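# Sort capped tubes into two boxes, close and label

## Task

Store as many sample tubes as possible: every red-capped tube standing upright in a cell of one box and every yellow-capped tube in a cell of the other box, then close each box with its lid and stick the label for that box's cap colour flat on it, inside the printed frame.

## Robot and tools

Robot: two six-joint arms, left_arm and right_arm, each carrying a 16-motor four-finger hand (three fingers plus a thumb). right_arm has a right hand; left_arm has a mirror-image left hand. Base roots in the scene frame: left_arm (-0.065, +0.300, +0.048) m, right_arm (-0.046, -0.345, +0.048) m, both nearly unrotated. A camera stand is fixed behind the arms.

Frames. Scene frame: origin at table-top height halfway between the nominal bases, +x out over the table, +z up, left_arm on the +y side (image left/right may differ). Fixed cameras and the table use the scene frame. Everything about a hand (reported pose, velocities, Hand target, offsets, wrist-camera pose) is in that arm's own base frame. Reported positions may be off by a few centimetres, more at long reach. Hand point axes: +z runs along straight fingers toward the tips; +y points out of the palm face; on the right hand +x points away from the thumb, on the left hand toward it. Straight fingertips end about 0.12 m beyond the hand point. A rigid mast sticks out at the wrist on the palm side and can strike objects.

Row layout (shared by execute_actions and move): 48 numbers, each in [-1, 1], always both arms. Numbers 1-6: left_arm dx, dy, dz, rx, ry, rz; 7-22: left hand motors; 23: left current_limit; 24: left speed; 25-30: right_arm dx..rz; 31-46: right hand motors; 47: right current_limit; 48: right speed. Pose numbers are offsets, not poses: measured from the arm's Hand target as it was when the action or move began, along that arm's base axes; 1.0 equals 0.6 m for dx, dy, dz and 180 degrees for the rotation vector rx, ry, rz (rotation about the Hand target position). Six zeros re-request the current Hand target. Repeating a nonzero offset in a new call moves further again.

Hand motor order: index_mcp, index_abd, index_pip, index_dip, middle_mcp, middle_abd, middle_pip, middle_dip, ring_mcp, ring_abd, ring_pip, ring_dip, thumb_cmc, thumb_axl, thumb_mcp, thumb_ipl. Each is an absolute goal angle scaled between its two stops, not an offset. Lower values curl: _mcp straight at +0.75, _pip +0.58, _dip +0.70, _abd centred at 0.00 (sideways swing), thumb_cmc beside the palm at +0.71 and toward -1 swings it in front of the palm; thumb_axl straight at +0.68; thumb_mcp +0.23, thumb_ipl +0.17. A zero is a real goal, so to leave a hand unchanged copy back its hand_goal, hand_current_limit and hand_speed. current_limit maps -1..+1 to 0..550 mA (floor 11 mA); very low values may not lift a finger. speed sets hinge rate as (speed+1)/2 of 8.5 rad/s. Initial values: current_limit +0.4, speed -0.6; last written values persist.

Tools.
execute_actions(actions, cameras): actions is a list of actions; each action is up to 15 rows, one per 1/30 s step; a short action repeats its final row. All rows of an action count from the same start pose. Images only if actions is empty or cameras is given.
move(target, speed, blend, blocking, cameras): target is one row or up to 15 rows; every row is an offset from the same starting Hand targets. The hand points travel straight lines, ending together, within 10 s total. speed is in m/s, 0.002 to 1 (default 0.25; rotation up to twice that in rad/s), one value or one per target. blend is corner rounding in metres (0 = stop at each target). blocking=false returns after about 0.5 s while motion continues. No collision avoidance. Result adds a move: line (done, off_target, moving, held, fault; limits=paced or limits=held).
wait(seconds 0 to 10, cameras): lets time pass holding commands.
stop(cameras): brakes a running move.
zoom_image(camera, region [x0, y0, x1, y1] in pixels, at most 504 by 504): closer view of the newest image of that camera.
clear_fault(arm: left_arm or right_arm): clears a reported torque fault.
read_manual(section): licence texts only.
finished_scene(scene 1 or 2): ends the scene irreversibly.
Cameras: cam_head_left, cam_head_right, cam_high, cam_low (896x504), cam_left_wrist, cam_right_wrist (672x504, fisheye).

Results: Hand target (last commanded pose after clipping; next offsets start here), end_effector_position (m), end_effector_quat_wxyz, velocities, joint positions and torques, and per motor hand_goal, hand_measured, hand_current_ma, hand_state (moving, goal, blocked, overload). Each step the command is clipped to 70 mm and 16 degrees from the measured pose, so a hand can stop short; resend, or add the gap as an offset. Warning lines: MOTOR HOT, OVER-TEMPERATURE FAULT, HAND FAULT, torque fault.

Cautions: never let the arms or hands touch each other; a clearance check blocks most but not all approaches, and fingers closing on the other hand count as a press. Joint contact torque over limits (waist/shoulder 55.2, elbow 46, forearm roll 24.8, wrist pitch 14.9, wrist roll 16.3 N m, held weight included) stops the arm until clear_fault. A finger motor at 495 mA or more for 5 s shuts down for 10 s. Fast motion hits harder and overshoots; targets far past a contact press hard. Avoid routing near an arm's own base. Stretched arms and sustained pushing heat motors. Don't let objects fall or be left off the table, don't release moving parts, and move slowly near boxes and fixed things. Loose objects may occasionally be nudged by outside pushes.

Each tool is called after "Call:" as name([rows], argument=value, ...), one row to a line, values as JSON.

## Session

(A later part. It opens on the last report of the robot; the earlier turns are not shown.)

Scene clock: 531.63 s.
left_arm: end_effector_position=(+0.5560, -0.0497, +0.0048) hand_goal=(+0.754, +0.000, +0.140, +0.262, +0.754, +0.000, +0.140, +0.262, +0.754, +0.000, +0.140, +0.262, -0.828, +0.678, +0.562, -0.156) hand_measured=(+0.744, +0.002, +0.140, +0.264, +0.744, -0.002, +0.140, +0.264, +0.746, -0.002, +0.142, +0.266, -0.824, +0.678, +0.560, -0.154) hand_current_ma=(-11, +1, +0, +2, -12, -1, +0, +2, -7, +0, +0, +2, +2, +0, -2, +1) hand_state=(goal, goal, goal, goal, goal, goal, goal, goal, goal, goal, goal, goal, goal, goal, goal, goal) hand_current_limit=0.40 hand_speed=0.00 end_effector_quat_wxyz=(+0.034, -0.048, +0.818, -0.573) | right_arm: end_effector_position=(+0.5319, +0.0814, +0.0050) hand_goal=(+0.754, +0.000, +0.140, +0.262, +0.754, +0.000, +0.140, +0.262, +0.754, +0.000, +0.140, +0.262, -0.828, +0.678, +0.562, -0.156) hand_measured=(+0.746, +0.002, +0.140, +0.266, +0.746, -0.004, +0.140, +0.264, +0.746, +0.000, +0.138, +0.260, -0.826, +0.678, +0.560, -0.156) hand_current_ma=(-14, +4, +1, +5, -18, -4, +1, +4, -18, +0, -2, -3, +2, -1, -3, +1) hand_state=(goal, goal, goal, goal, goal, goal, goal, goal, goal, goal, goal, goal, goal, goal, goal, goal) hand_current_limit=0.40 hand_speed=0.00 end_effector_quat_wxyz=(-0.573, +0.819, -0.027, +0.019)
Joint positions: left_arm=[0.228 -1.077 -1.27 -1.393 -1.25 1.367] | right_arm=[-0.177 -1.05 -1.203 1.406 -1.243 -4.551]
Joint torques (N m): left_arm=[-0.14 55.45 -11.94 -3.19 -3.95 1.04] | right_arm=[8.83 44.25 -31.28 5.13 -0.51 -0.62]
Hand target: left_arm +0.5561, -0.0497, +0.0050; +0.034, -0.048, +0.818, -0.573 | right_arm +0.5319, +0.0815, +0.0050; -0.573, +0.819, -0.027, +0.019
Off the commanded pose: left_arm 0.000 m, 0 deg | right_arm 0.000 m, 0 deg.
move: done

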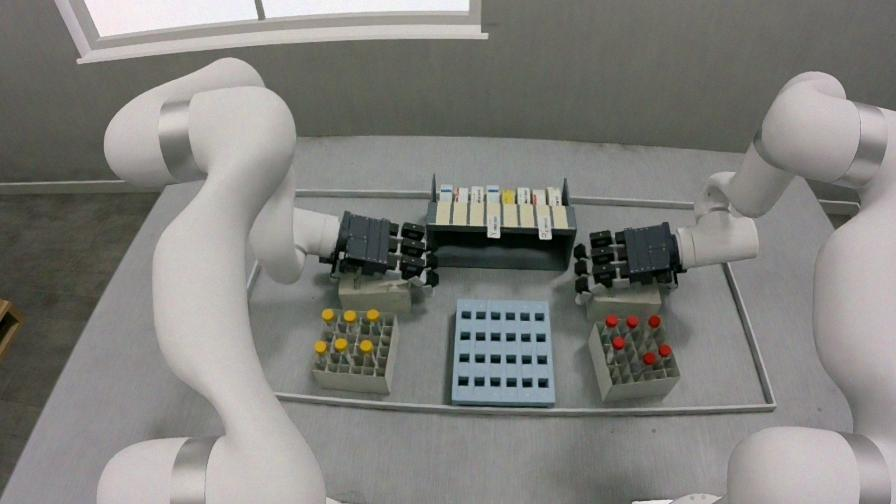

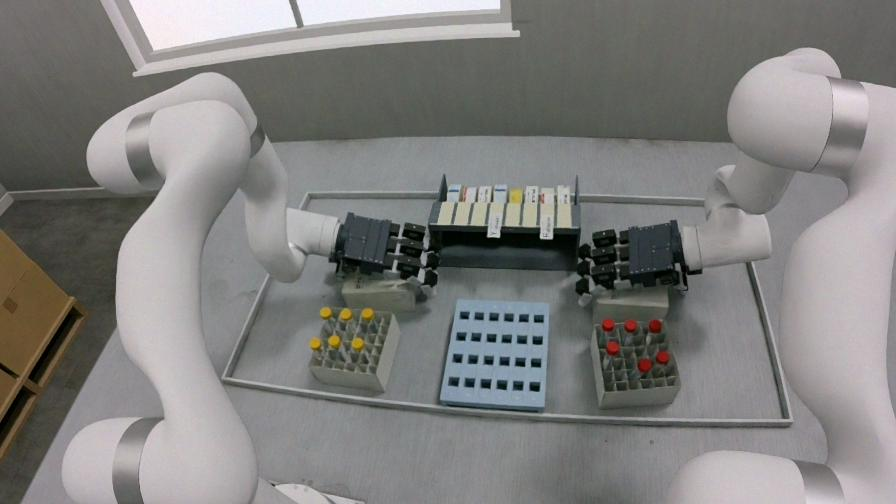

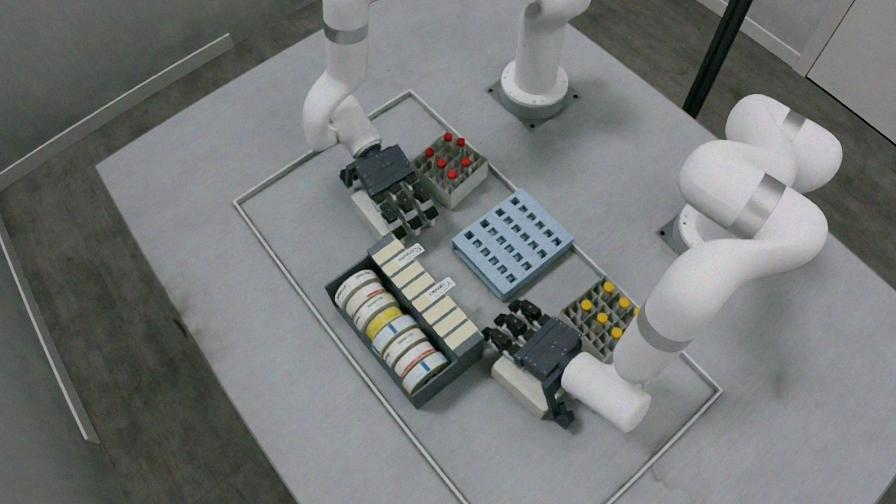

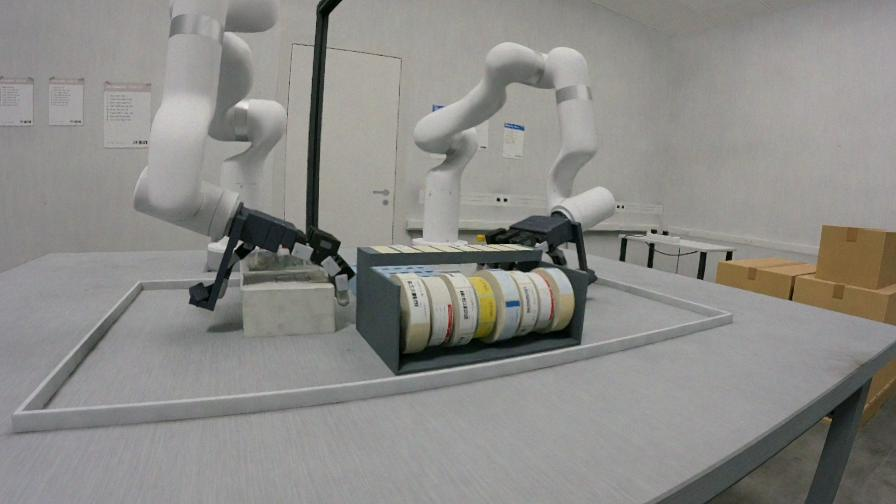

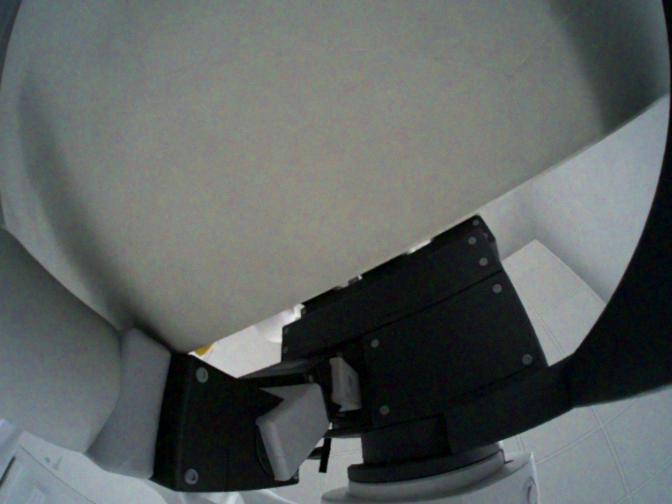

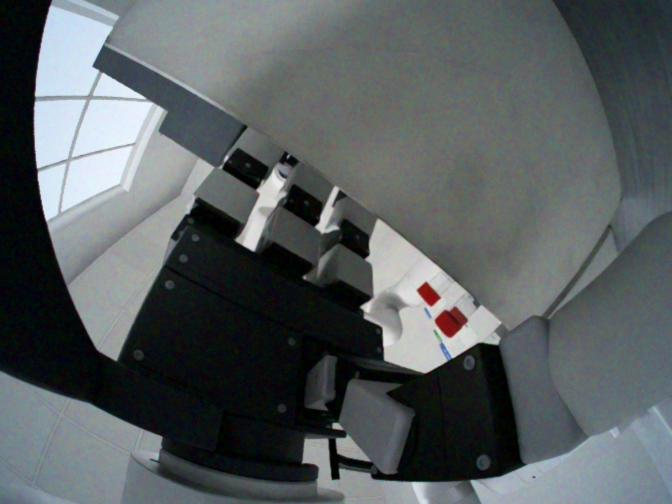

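Call:
zoom_image(camera="cam_low", region=[180, 200, 360, 350])

Call:
zoom_image(camera="cam_high", region=[480, 290, 600, 430])

Call:
zoom_image(camera="cam_high", region=[330, 130, 450, 250])

Call:
zoom_image(camera="cam_head_right", region=[330, 200, 450, 320])

Call:
zoom_image(camera="cam_head_left", region=[560, 220, 700, 330])

Scaled by 2.800 from the camera's 896x504 image, which has a finer 1280x720 frame.

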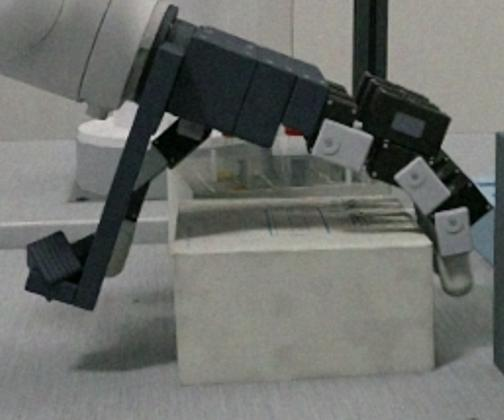

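Scaled by 3.600 from the camera's 896x504 image, which has a finer 1280x720 frame.

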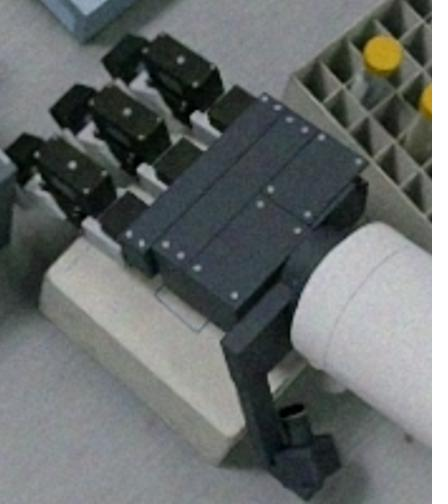

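Scaled by 4.200 from the camera's 896x504 image, which has a finer 1280x720 frame.

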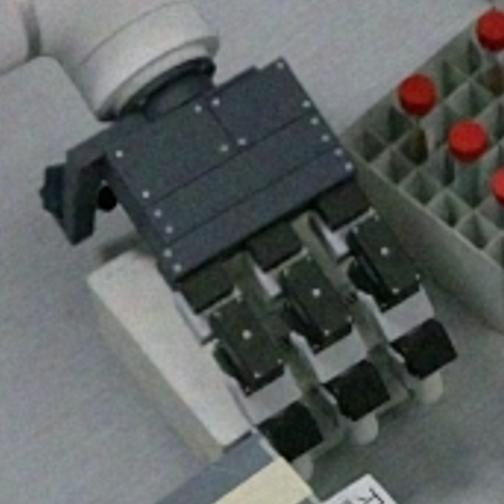

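Scaled by 4.200 from the camera's 896x504 image, which has a finer 1280x720 frame.

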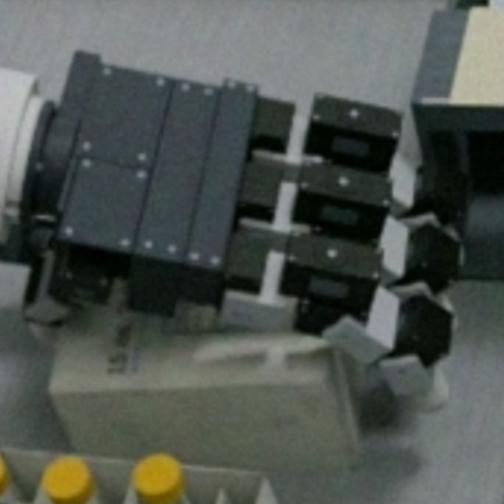

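Scaled by 3.600 from the camera's 896x504 image, which has a finer 1280x720 frame.

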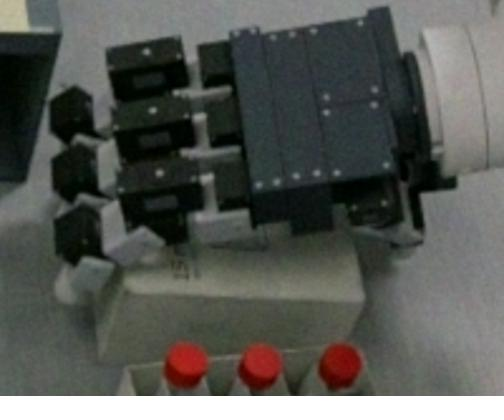

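Call:
zoom_image(camera="cam_head_left", region=[565, 270, 625, 330])

Call:
zoom_image(camera="cam_head_right", region=[390, 255, 450, 315])

Call:
zoom_image(camera="cam_head_right", region=[565, 270, 625, 330])

Scaled by 8.400 from the camera's 896x504 image, which has a finer 1280x720 frame.

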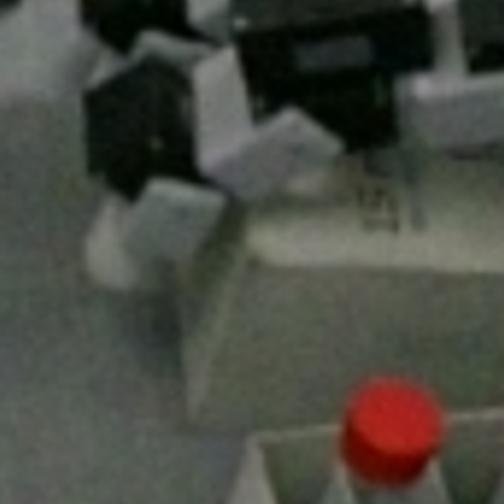

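Scaled by 8.400 from the camera's 896x504 image, which has a finer 1280x720 frame.

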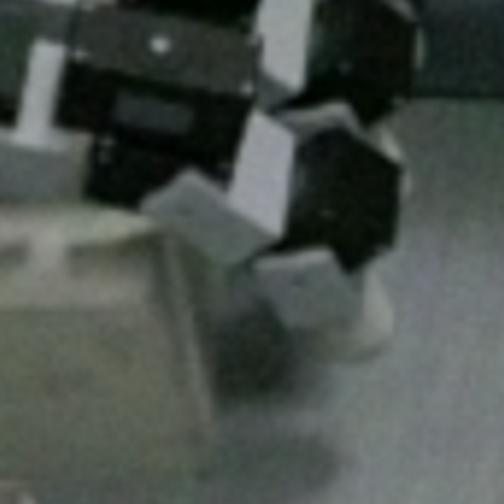

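Scaled by 8.400 from the camera's 896x504 image, which has a finer 1280x720 frame.

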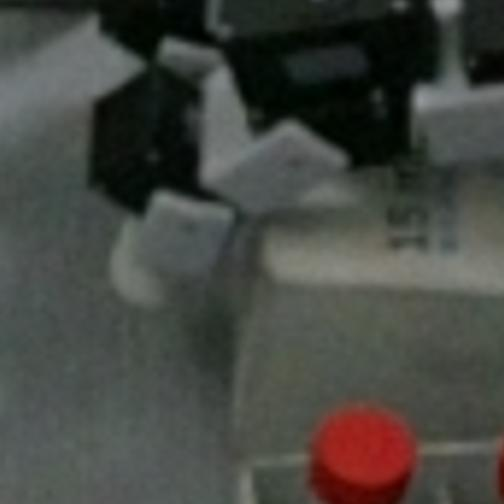

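Call:
move([
  [0,0.0067,0,0,0,0, 0.753,0,0.139,0.261,0.753,0,0.139,0.261,0.753,0,0.139,0.261,-0.829,0.677,0.562,-0.157,0.4,-0.7, 0,0.0167,0,0,0,0, 0.753,0,0.139,0.261,0.753,0,0.139,0.261,0.753,0,0.139,0.261,-0.829,0.677,0.562,-0.157,0.4,-0.7],
  [0,0.0067,0,0,0,0, 0.699,0,-0.109,-0.609,0.699,0,-0.109,-0.609,0.699,0,-0.109,-0.609,-0.829,0.677,0.393,-0.514,0.4,-0.7, 0,0.0167,0,0,0,0, 0.699,0,-0.109,-0.609,0.699,0,-0.109,-0.609,0.699,0,-0.109,-0.609,-0.829,0.677,0.393,-0.514,0.4,-0.7],
], speed=0.2, cameras=["all"])

Scene clock: 542.37 s.
left_arm: end_effector_position=(+0.5561, -0.0457, +0.0050) hand_goal=(+0.700, +0.000, -0.108, -0.608, +0.700, +0.000, -0.108, -0.608, +0.700, +0.000, -0.108, -0.608, -0.828, +0.678, +0.394, -0.514) hand_measured=(+0.794, +0.008, -0.016, -0.328, +0.782, -0.002, -0.018, -0.342, +0.770, +0.000, -0.028, -0.348, -0.824, +0.660, +0.642, -0.328) hand_current_ma=(+288, +5, +248, +383, +231, -1, +244, +385, +184, +0, +207, +385, +3, -32, +385, +385) hand_state=(blocked, goal, blocked, blocked, blocked, goal, blocked, blocked, blocked, goal, blocked, moving, goal, goal, blocked, blocked) hand_current_limit=0.40 hand_speed=-0.70 end_effector_quat_wxyz=(+0.034, -0.048, +0.818, -0.573) | right_arm: end_effector_position=(+0.5319, +0.0915, +0.0050) hand_goal=(+0.700, +0.000, -0.108, -0.608, +0.700, +0.000, -0.108, -0.608, +0.700, +0.000, -0.108, -0.608, -0.828, +0.678, +0.394, -0.514) hand_measured=(+0.776, +0.004, -0.028, -0.376, +0.774, -0.002, -0.024, -0.382, +0.774, +0.000, -0.020, -0.386, -0.814, +0.662, +0.704, -0.394) hand_current_ma=(+273, +5, +269, +385, +269, -3, +292, +385, +263, +0, +303, +384, +30, -47, +385, +385) hand_state=(blocked, goal, blocked, blocked, blocked, goal, blocked, blocked, blocked, goal, blocked, blocked, goal, goal, blocked, blocked) hand_current_limit=0.40 hand_speed=-0.70 end_effector_quat_wxyz=(-0.573, +0.819, -0.027, +0.019)
Joint positions: left_arm=[0.235 -1.078 -1.273 -1.386 -1.252 1.366] | right_arm=[-0.159 -1.047 -1.198 1.425 -1.24 -4.554]
Joint torques (N m): left_arm=[13.4 40.78 -11.34 2.65 -2.75 -1.69] | right_arm=[7.71 72.26 -10.49 3.61 -1.67 -1]
Hand target: left_arm +0.5561, -0.0457, +0.0050; +0.034, -0.048, +0.818, -0.573 | right_arm +0.5319, +0.0915, +0.0050; -0.573, +0.819, -0.027, +0.019
Off the commanded pose: left_arm 0.000 m, 0 deg | right_arm 0.000 m, 0 deg.
move: done

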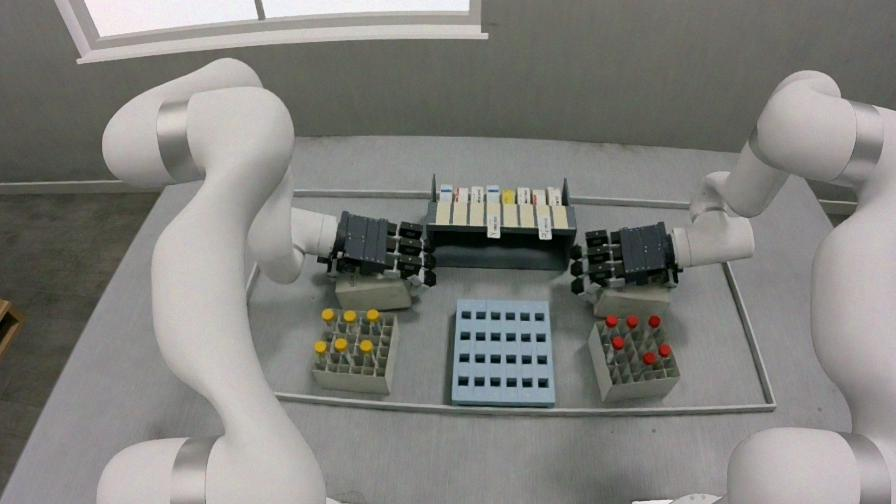

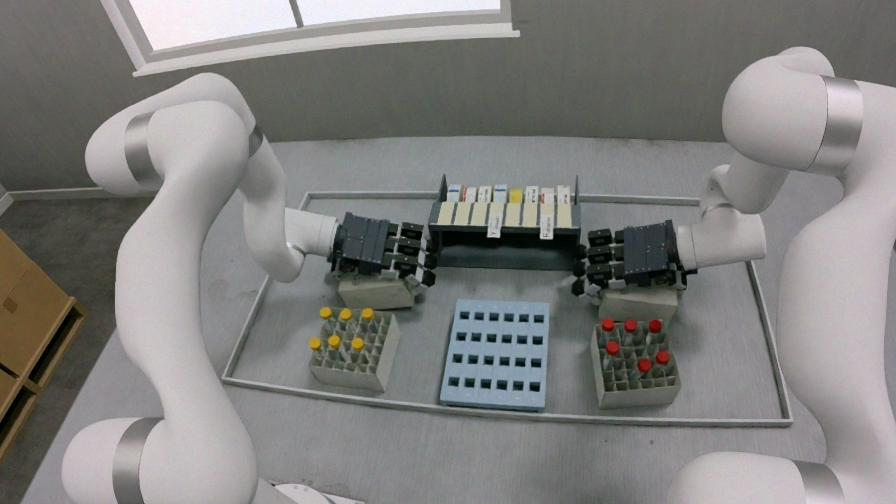

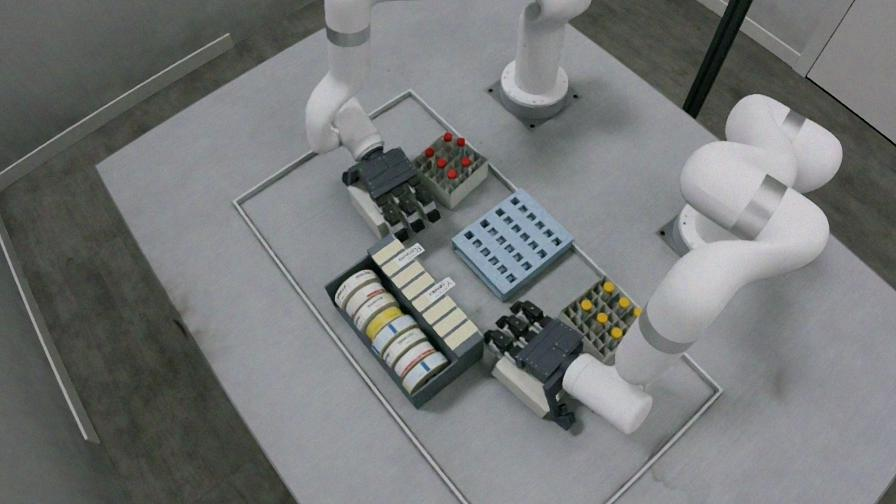

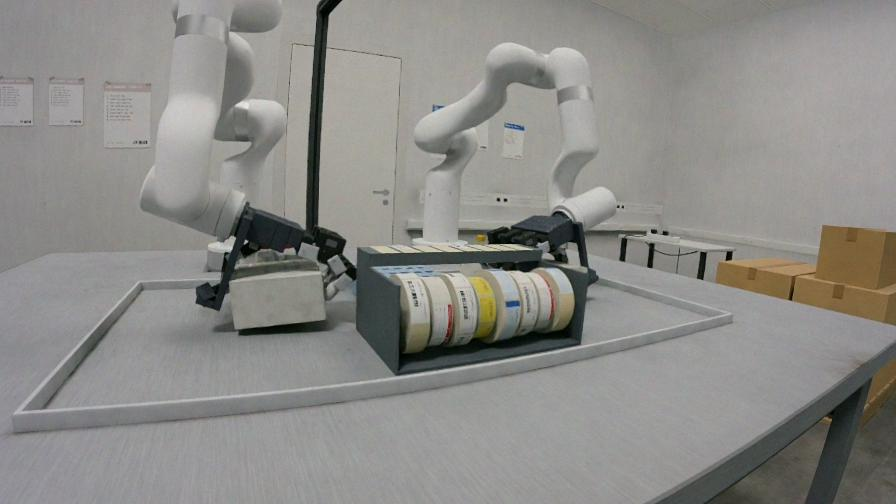

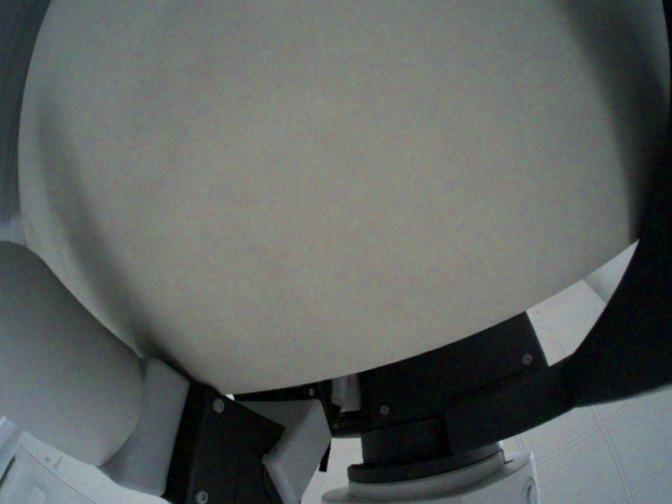

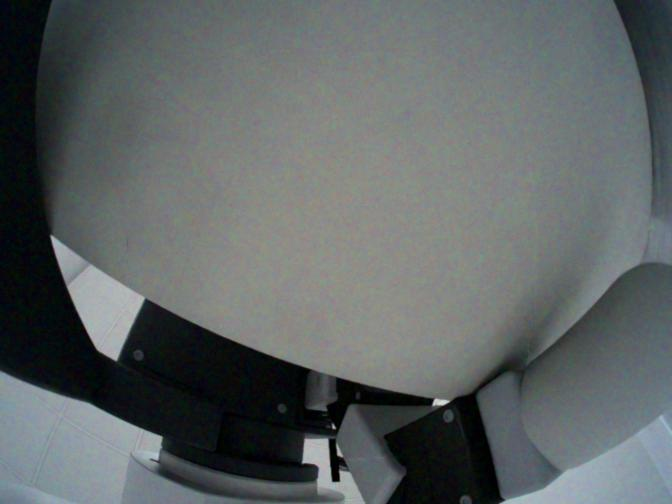

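Call:
zoom_image(camera="cam_low", region=[180, 200, 360, 350])

Call:
zoom_image(camera="cam_head_left", region=[565, 230, 705, 330])

Call:
zoom_image(camera="cam_head_right", region=[320, 210, 450, 330])

Call:
zoom_image(camera="cam_high", region=[480, 290, 600, 430])

Scaled by 2.800 from the camera's 896x504 image, which has a finer 1280x720 frame.

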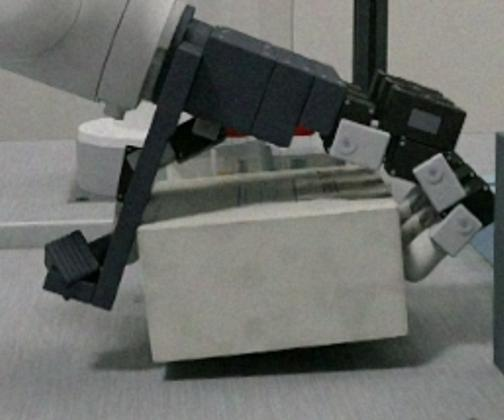

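Scaled by 3.600 from the camera's 896x504 image, which has a finer 1280x720 frame.

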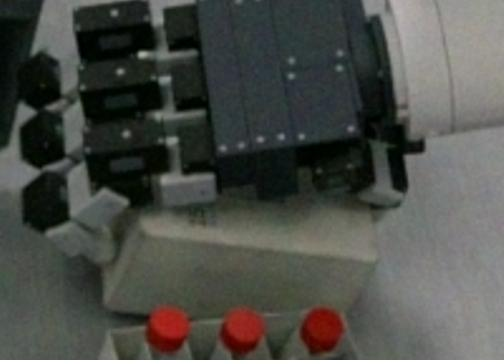

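Scaled by 3.877 from the camera's 896x504 image, which has a finer 1280x720 frame.

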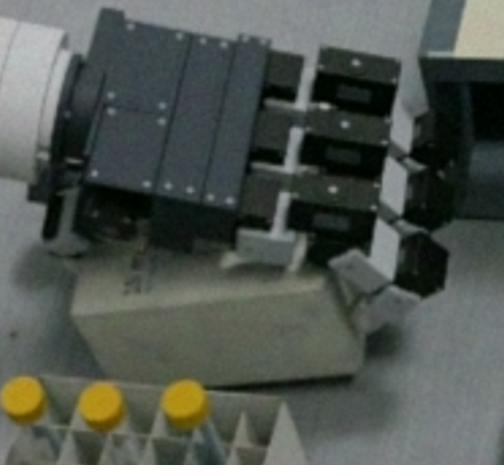

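Scaled by 3.600 from the camera's 896x504 image, which has a finer 1280x720 frame.

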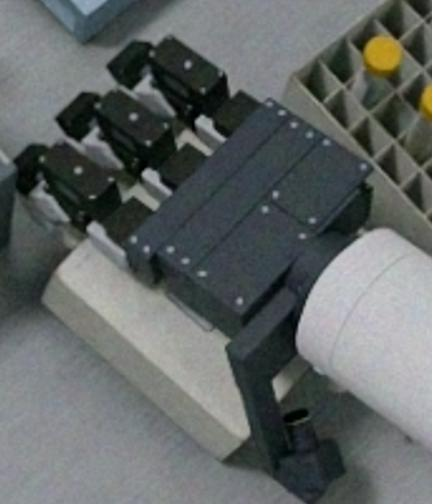

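Call:
move(target=[0,0,0,0,0,0, 0.712,0,-0.066,0.043,0.712,0,-0.066,0.043,0.712,0,-0.066,0.043,-0.829,0.677,0.393,-0.514,0.4,-0.7, 0,0,0,0,0,0, 0.712,0,-0.066,0.043,0.712,0,-0.066,0.043,0.712,0,-0.066,0.043,-0.829,0.677,0.393,-0.514,0.4,-0.7], speed=0.2, cameras=["cam_low","cam_head_left","cam_head_right"])

Call:
zoom_image(camera="cam_low", region=[180, 200, 360, 350])

Call:
zoom_image(camera="cam_head_right", region=[320, 210, 450, 330])

Call:
zoom_image(camera="cam_head_left", region=[565, 230, 705, 330])

Scene clock: 549.23 s.
left_arm: end_effector_position=(+0.5561, -0.0457, +0.0050) hand_goal=(+0.712, +0.000, -0.066, +0.044, +0.712, +0.000, -0.066, +0.044, +0.712, +0.000, -0.066, +0.044, -0.828, +0.678, +0.394, -0.514) hand_measured=(+0.746, +0.006, -0.028, +0.058, +0.732, -0.002, -0.032, +0.050, +0.720, +0.000, -0.044, +0.048, -0.824, +0.674, +0.598, -0.456) hand_current_ma=(+63, +4, +71, +16, +30, -1, +58, +6, +9, +0, +31, +2, +3, -4, +385, +195) hand_state=(blocked, goal, blocked, goal, blocked, goal, blocked, goal, goal, goal, blocked, goal, goal, goal, blocked, blocked) hand_current_limit=0.40 hand_speed=-0.70 end_effector_quat_wxyz=(+0.034, -0.048, +0.818, -0.573) | right_arm: end_effector_position=(+0.5319, +0.0915, +0.0050) hand_goal=(+0.712, +0.000, -0.066, +0.044, +0.712, +0.000, -0.066, +0.044, +0.712, +0.000, -0.066, +0.044, -0.828, +0.678, +0.394, -0.514) hand_measured=(+0.734, +0.004, -0.034, +0.054, +0.734, -0.002, -0.034, +0.052, +0.734, +0.000, -0.036, +0.050, -0.814, +0.674, +0.612, -0.480) hand_current_ma=(+54, +5, +83, +19, +56, -3, +82, +13, +59, +0, +77, +10, +30, -6, +385, +135) hand_state=(blocked, goal, blocked, goal, blocked, goal, blocked, goal, blocked, goal, blocked, goal, goal, goal, blocked, blocked) hand_current_limit=0.40 hand_speed=-0.70 end_effector_quat_wxyz=(-0.573, +0.819, -0.027, +0.019)
Joint positions: left_arm=[0.235 -1.078 -1.273 -1.386 -1.252 1.366] | right_arm=[-0.159 -1.047 -1.198 1.425 -1.24 -4.554]
Joint torques (N m): left_arm=[6.6 50.95 -9.7 0.32 1.13 -1.44] | right_arm=[3.21 65.75 -16.72 -0.08 -2.81 -0.56]
Hand target: left_arm +0.5561, -0.0457, +0.0050; +0.034, -0.048, +0.818, -0.573 | right_arm +0.5319, +0.0915, +0.0050; -0.573, +0.819, -0.027, +0.019
Off the commanded pose: left_arm 0.000 m, 0 deg | right_arm 0.000 m, 0 deg.
move: done
Images, in order (width x height): cam_head_left 896x504, cam_head_right 896x504, cam_low 896x504.

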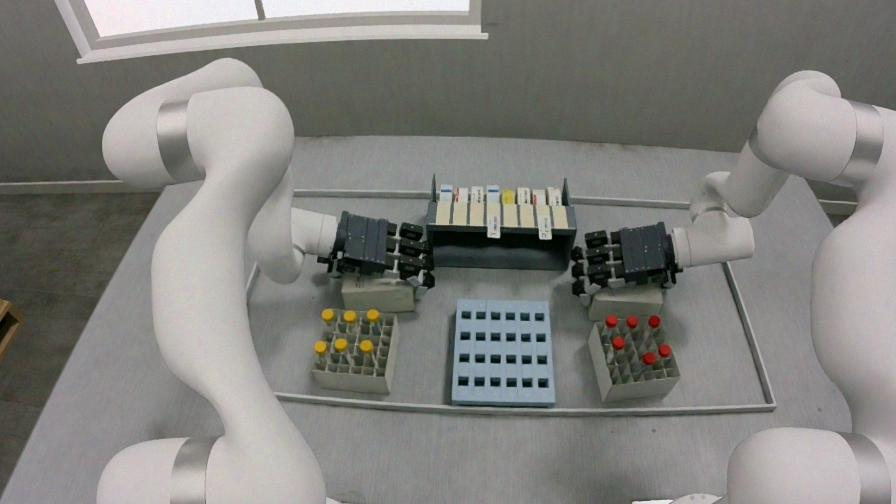

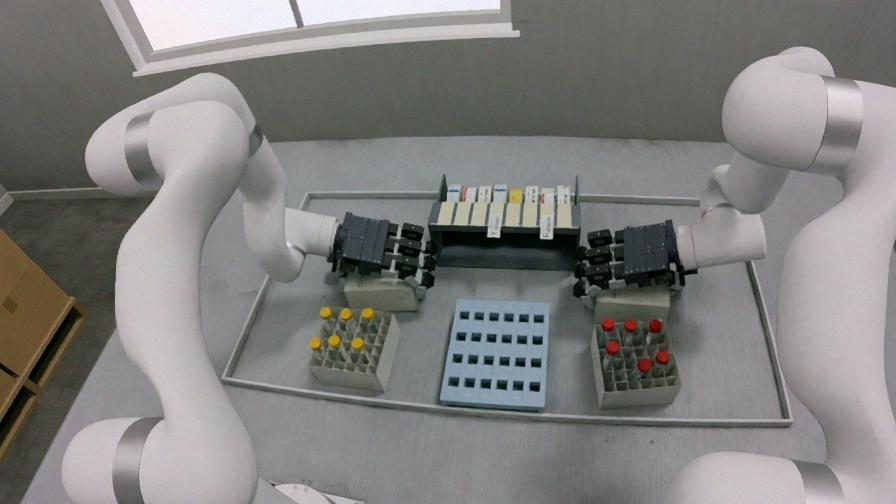

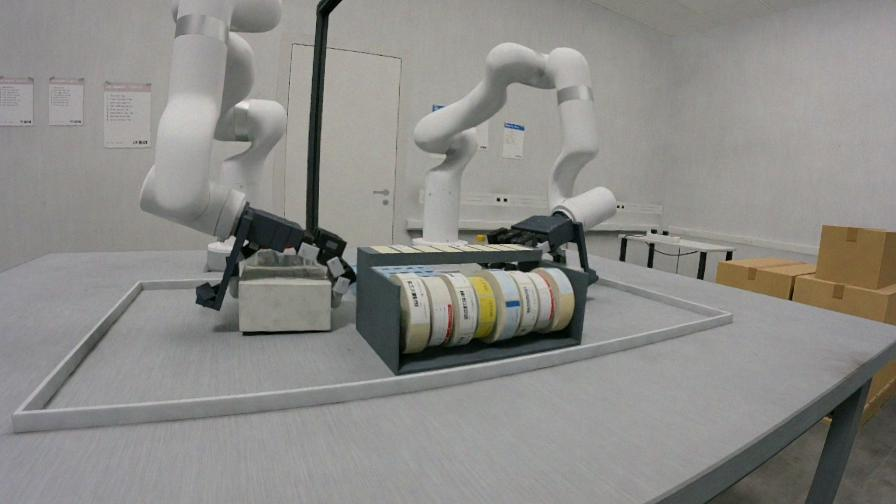

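Scaled by 2.800 from the camera's 896x504 image, which has a finer 1280x720 frame.

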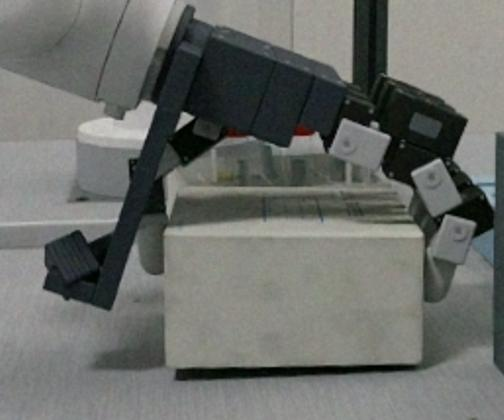

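Scaled by 3.877 from the camera's 896x504 image, which has a finer 1280x720 frame.

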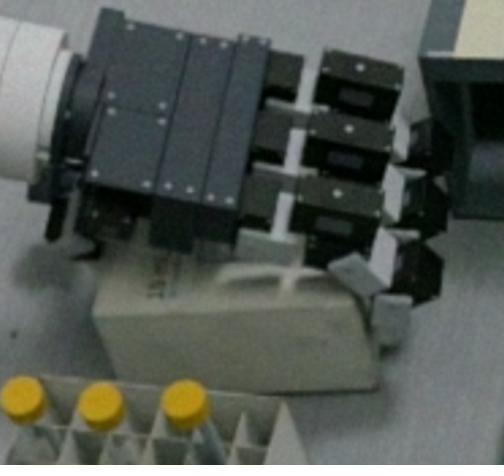

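Scaled by 3.600 from the camera's 896x504 image, which has a finer 1280x720 frame.

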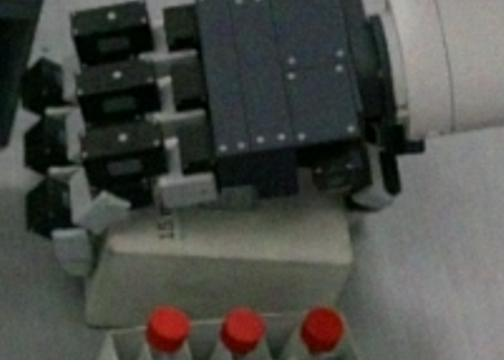

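Call:
zoom_image(camera="cam_head_left", region=[585, 310, 685, 410])

Call:
zoom_image(camera="cam_head_left", region=[305, 300, 405, 400])

Call:
zoom_image(camera="cam_head_right", region=[585, 310, 685, 410])

Call:
zoom_image(camera="cam_head_right", region=[305, 300, 405, 400])

Scaled by 5.040 from the camera's 896x504 image, which has a finer 1280x720 frame.

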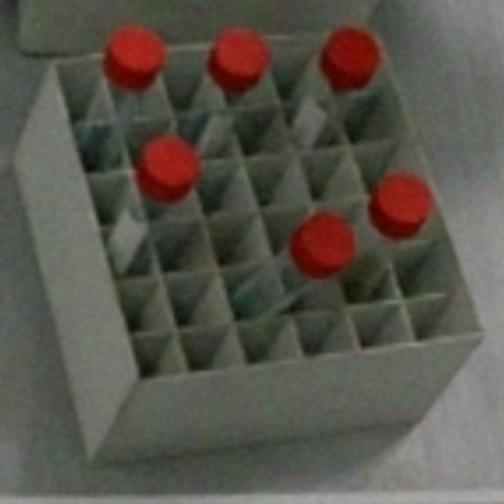

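Scaled by 5.040 from the camera's 896x504 image, which has a finer 1280x720 frame.

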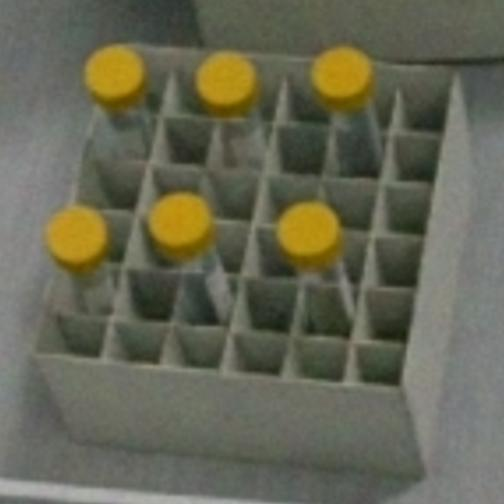

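Scaled by 5.040 from the camera's 896x504 image, which has a finer 1280x720 frame.

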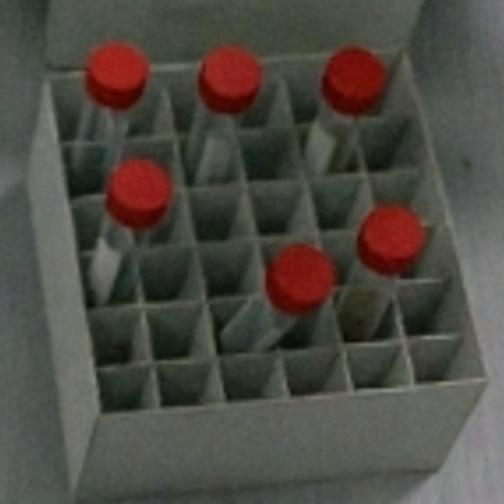

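Scaled by 5.040 from the camera's 896x504 image, which has a finer 1280x720 frame.

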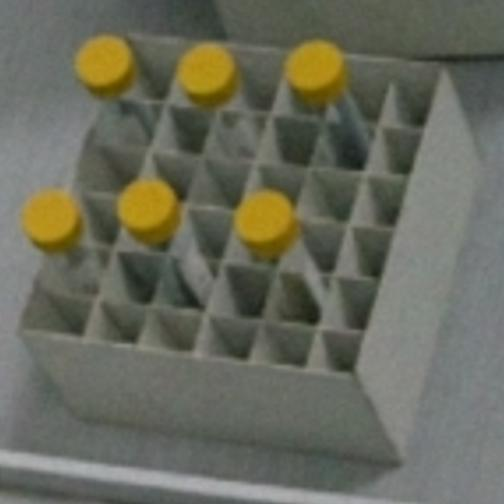

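Call:
move([
  [0,0,0.2417,0,0,0, 0.685,0,-0.08,0.029,0.685,0,-0.08,0.029,0.685,0,-0.08,0.029,-0.829,0.677,0.393,-0.514,0.4,-0.7, 0,0,0.2417,0,0,0, 0.685,0,-0.08,0.029,0.685,0,-0.08,0.029,0.685,0,-0.08,0.029,-0.829,0.677,0.393,-0.514,0.4,-0.7],
  [-0.3232,0.0145,0.2417,0,0,-0.0389, 0.685,0,-0.08,0.029,0.685,0,-0.08,0.029,0.685,0,-0.08,0.029,-0.829,0.677,0.393,-0.514,0.4,-0.7, -0.3162,-0.0017,0.2417,0,0,0.05, 0.685,0,-0.08,0.029,0.685,0,-0.08,0.029,0.685,0,-0.08,0.029,-0.829,0.677,0.393,-0.514,0.4,-0.7],
], speed=[0.2,0.25], blend=[0.03,0], cameras=["all"])

Scene clock: 568.33 s.
left_arm: end_effector_position=(+0.3622, -0.0370, +0.1500) hand_goal=(+0.686, +0.000, -0.080, +0.030, +0.686, +0.000, -0.080, +0.030, +0.686, +0.000, -0.080, +0.030, -0.828, +0.678, +0.394, -0.514) hand_measured=(+0.740, +0.006, -0.028, +0.058, +0.726, -0.002, -0.034, +0.050, +0.714, +0.000, -0.046, +0.048, -0.820, +0.674, +0.598, -0.456) hand_current_ma=(+128, +4, +108, +44, +81, -1, +92, +29, +48, +0, +60, +23, +6, -4, +385, +195) hand_state=(blocked, goal, blocked, blocked, blocked, goal, blocked, blocked, blocked, goal, blocked, goal, goal, goal, blocked, blocked) hand_current_limit=0.40 hand_speed=-0.70 end_effector_quat_wxyz=(-0.001, +0.002, +0.819, -0.574) | right_arm: end_effector_position=(+0.3422, +0.0905, +0.1500) hand_goal=(+0.686, +0.000, -0.080, +0.030, +0.686, +0.000, -0.080, +0.030, +0.686, +0.000, -0.080, +0.030, -0.828, +0.678, +0.394, -0.514) hand_measured=(+0.726, +0.004, -0.036, +0.054, +0.728, -0.002, -0.036, +0.052, +0.728, +0.000, -0.038, +0.050, -0.814, +0.674, +0.612, -0.476) hand_current_ma=(+124, +5, +128, +58, +126, -3, +125, +51, +130, +0, +117, +47, +33, -5, +385, +150) hand_state=(blocked, goal, blocked, blocked, blocked, goal, blocked, blocked, blocked, goal, blocked, blocked, goal, goal, blocked, blocked) hand_current_limit=0.40 hand_speed=-0.70 end_effector_quat_wxyz=(-0.573, +0.818, +0.037, -0.026)
Joint positions: left_arm=[0.35 -0.523 -0.683 -1.167 -1.281 1.415] | right_arm=[-0.218 -0.494 -0.627 1.219 -1.265 -4.578]
Joint torques (N m): left_arm=[16.13 40.89 -3.53 3.34 1.46 1.66] | right_arm=[-9.88 54.86 -8.16 -4.46 -0.08 -0.98]
Hand target: left_arm +0.3622, -0.0370, +0.1500; -0.001, +0.002, +0.819, -0.574 | right_arm +0.3421, +0.0905, +0.1500; -0.573, +0.818, +0.037, -0.026
Off the commanded pose: left_arm 0.000 m, 0 deg | right_arm 0.000 m, 0 deg.
move: done

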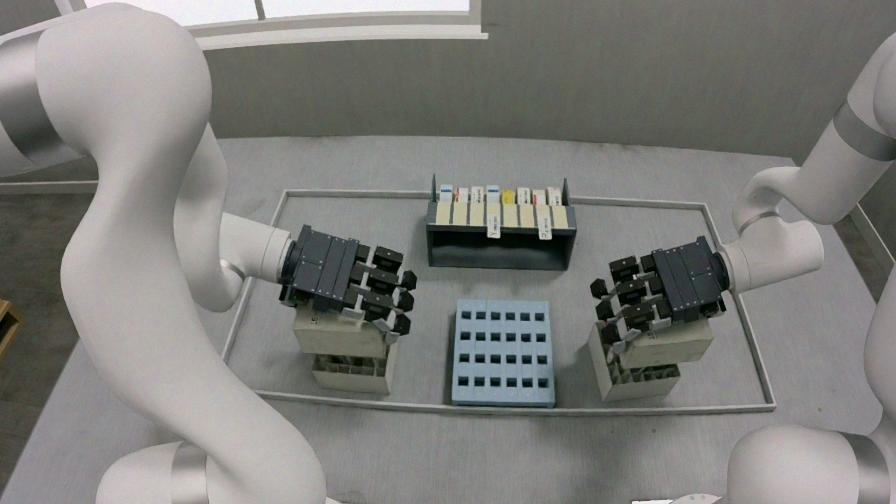

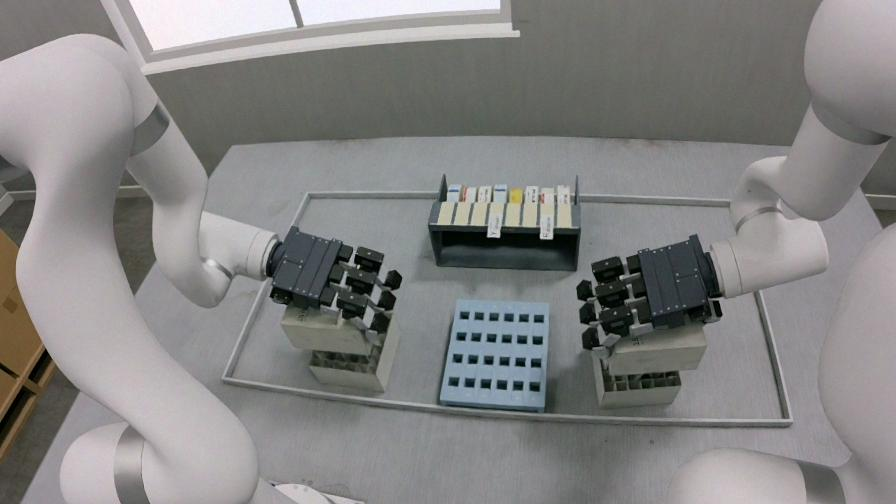

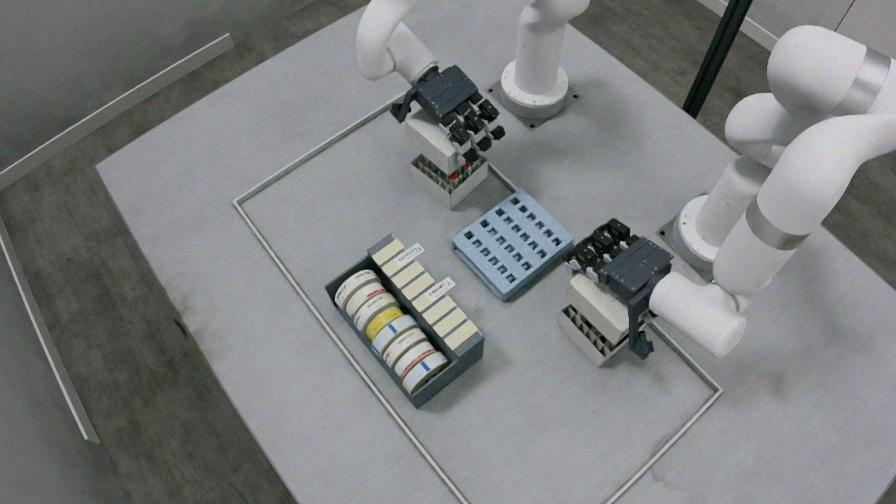

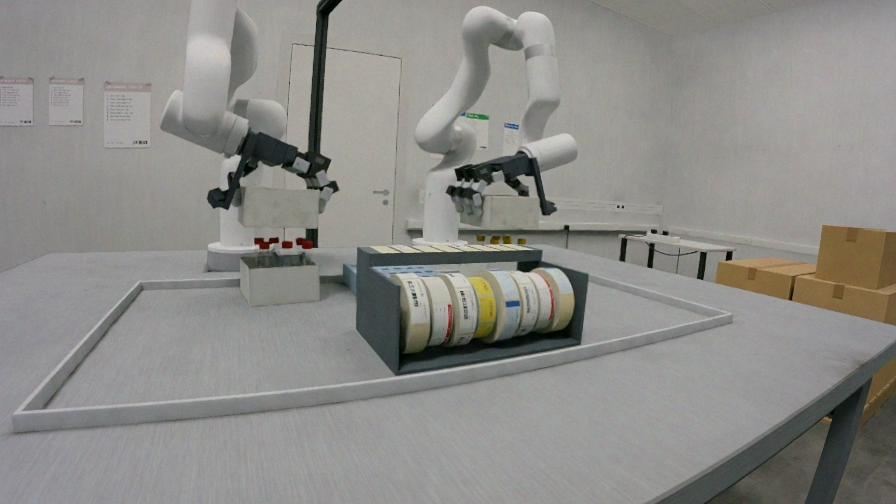

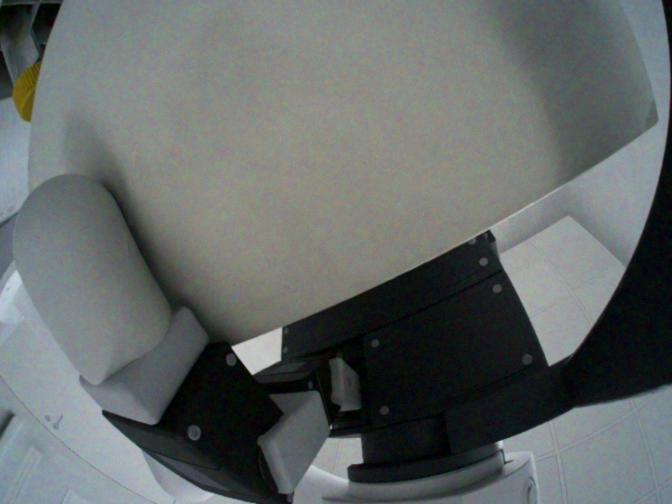

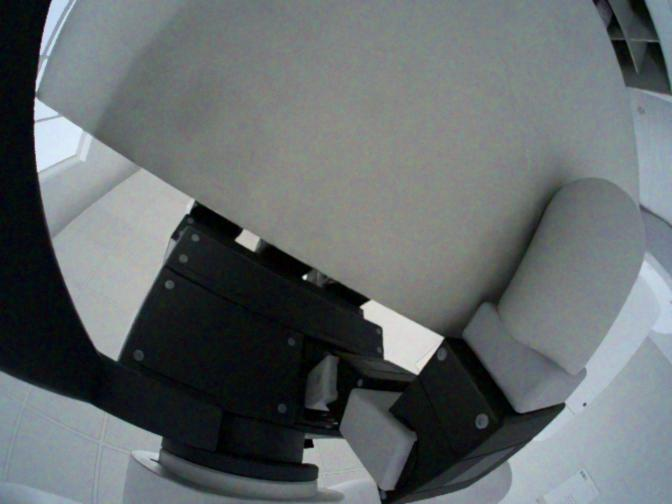

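Call:
zoom_image(camera="cam_head_left", region=[580, 300, 720, 410])

Call:
zoom_image(camera="cam_head_right", region=[580, 300, 720, 410])

Call:
zoom_image(camera="cam_high", region=[390, 80, 510, 220])

Call:
zoom_image(camera="cam_low", region=[200, 160, 350, 320])

Scaled by 3.600 from the camera's 896x504 image, which has a finer 1280x720 frame.

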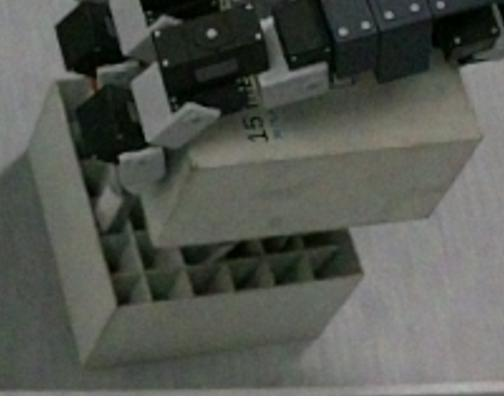

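Scaled by 3.600 from the camera's 896x504 image, which has a finer 1280x720 frame.

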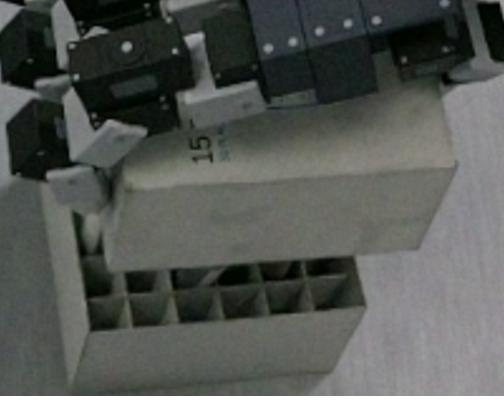

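Scaled by 3.600 from the camera's 896x504 image, which has a finer 1280x720 frame.

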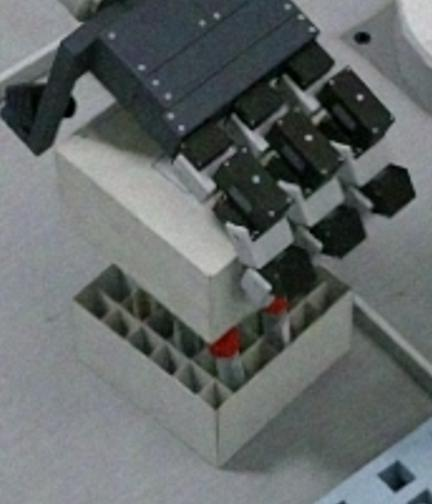

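Scaled by 3.150 from the camera's 896x504 image, which has a finer 1280x720 frame.

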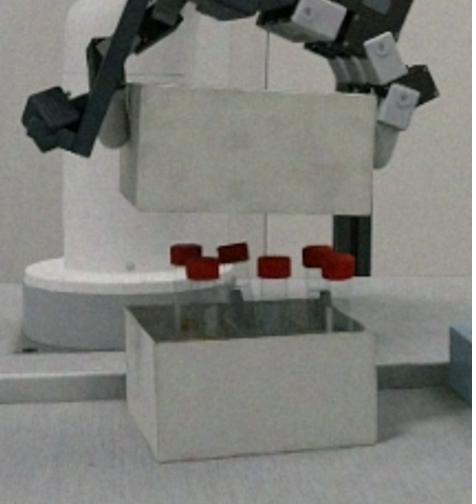

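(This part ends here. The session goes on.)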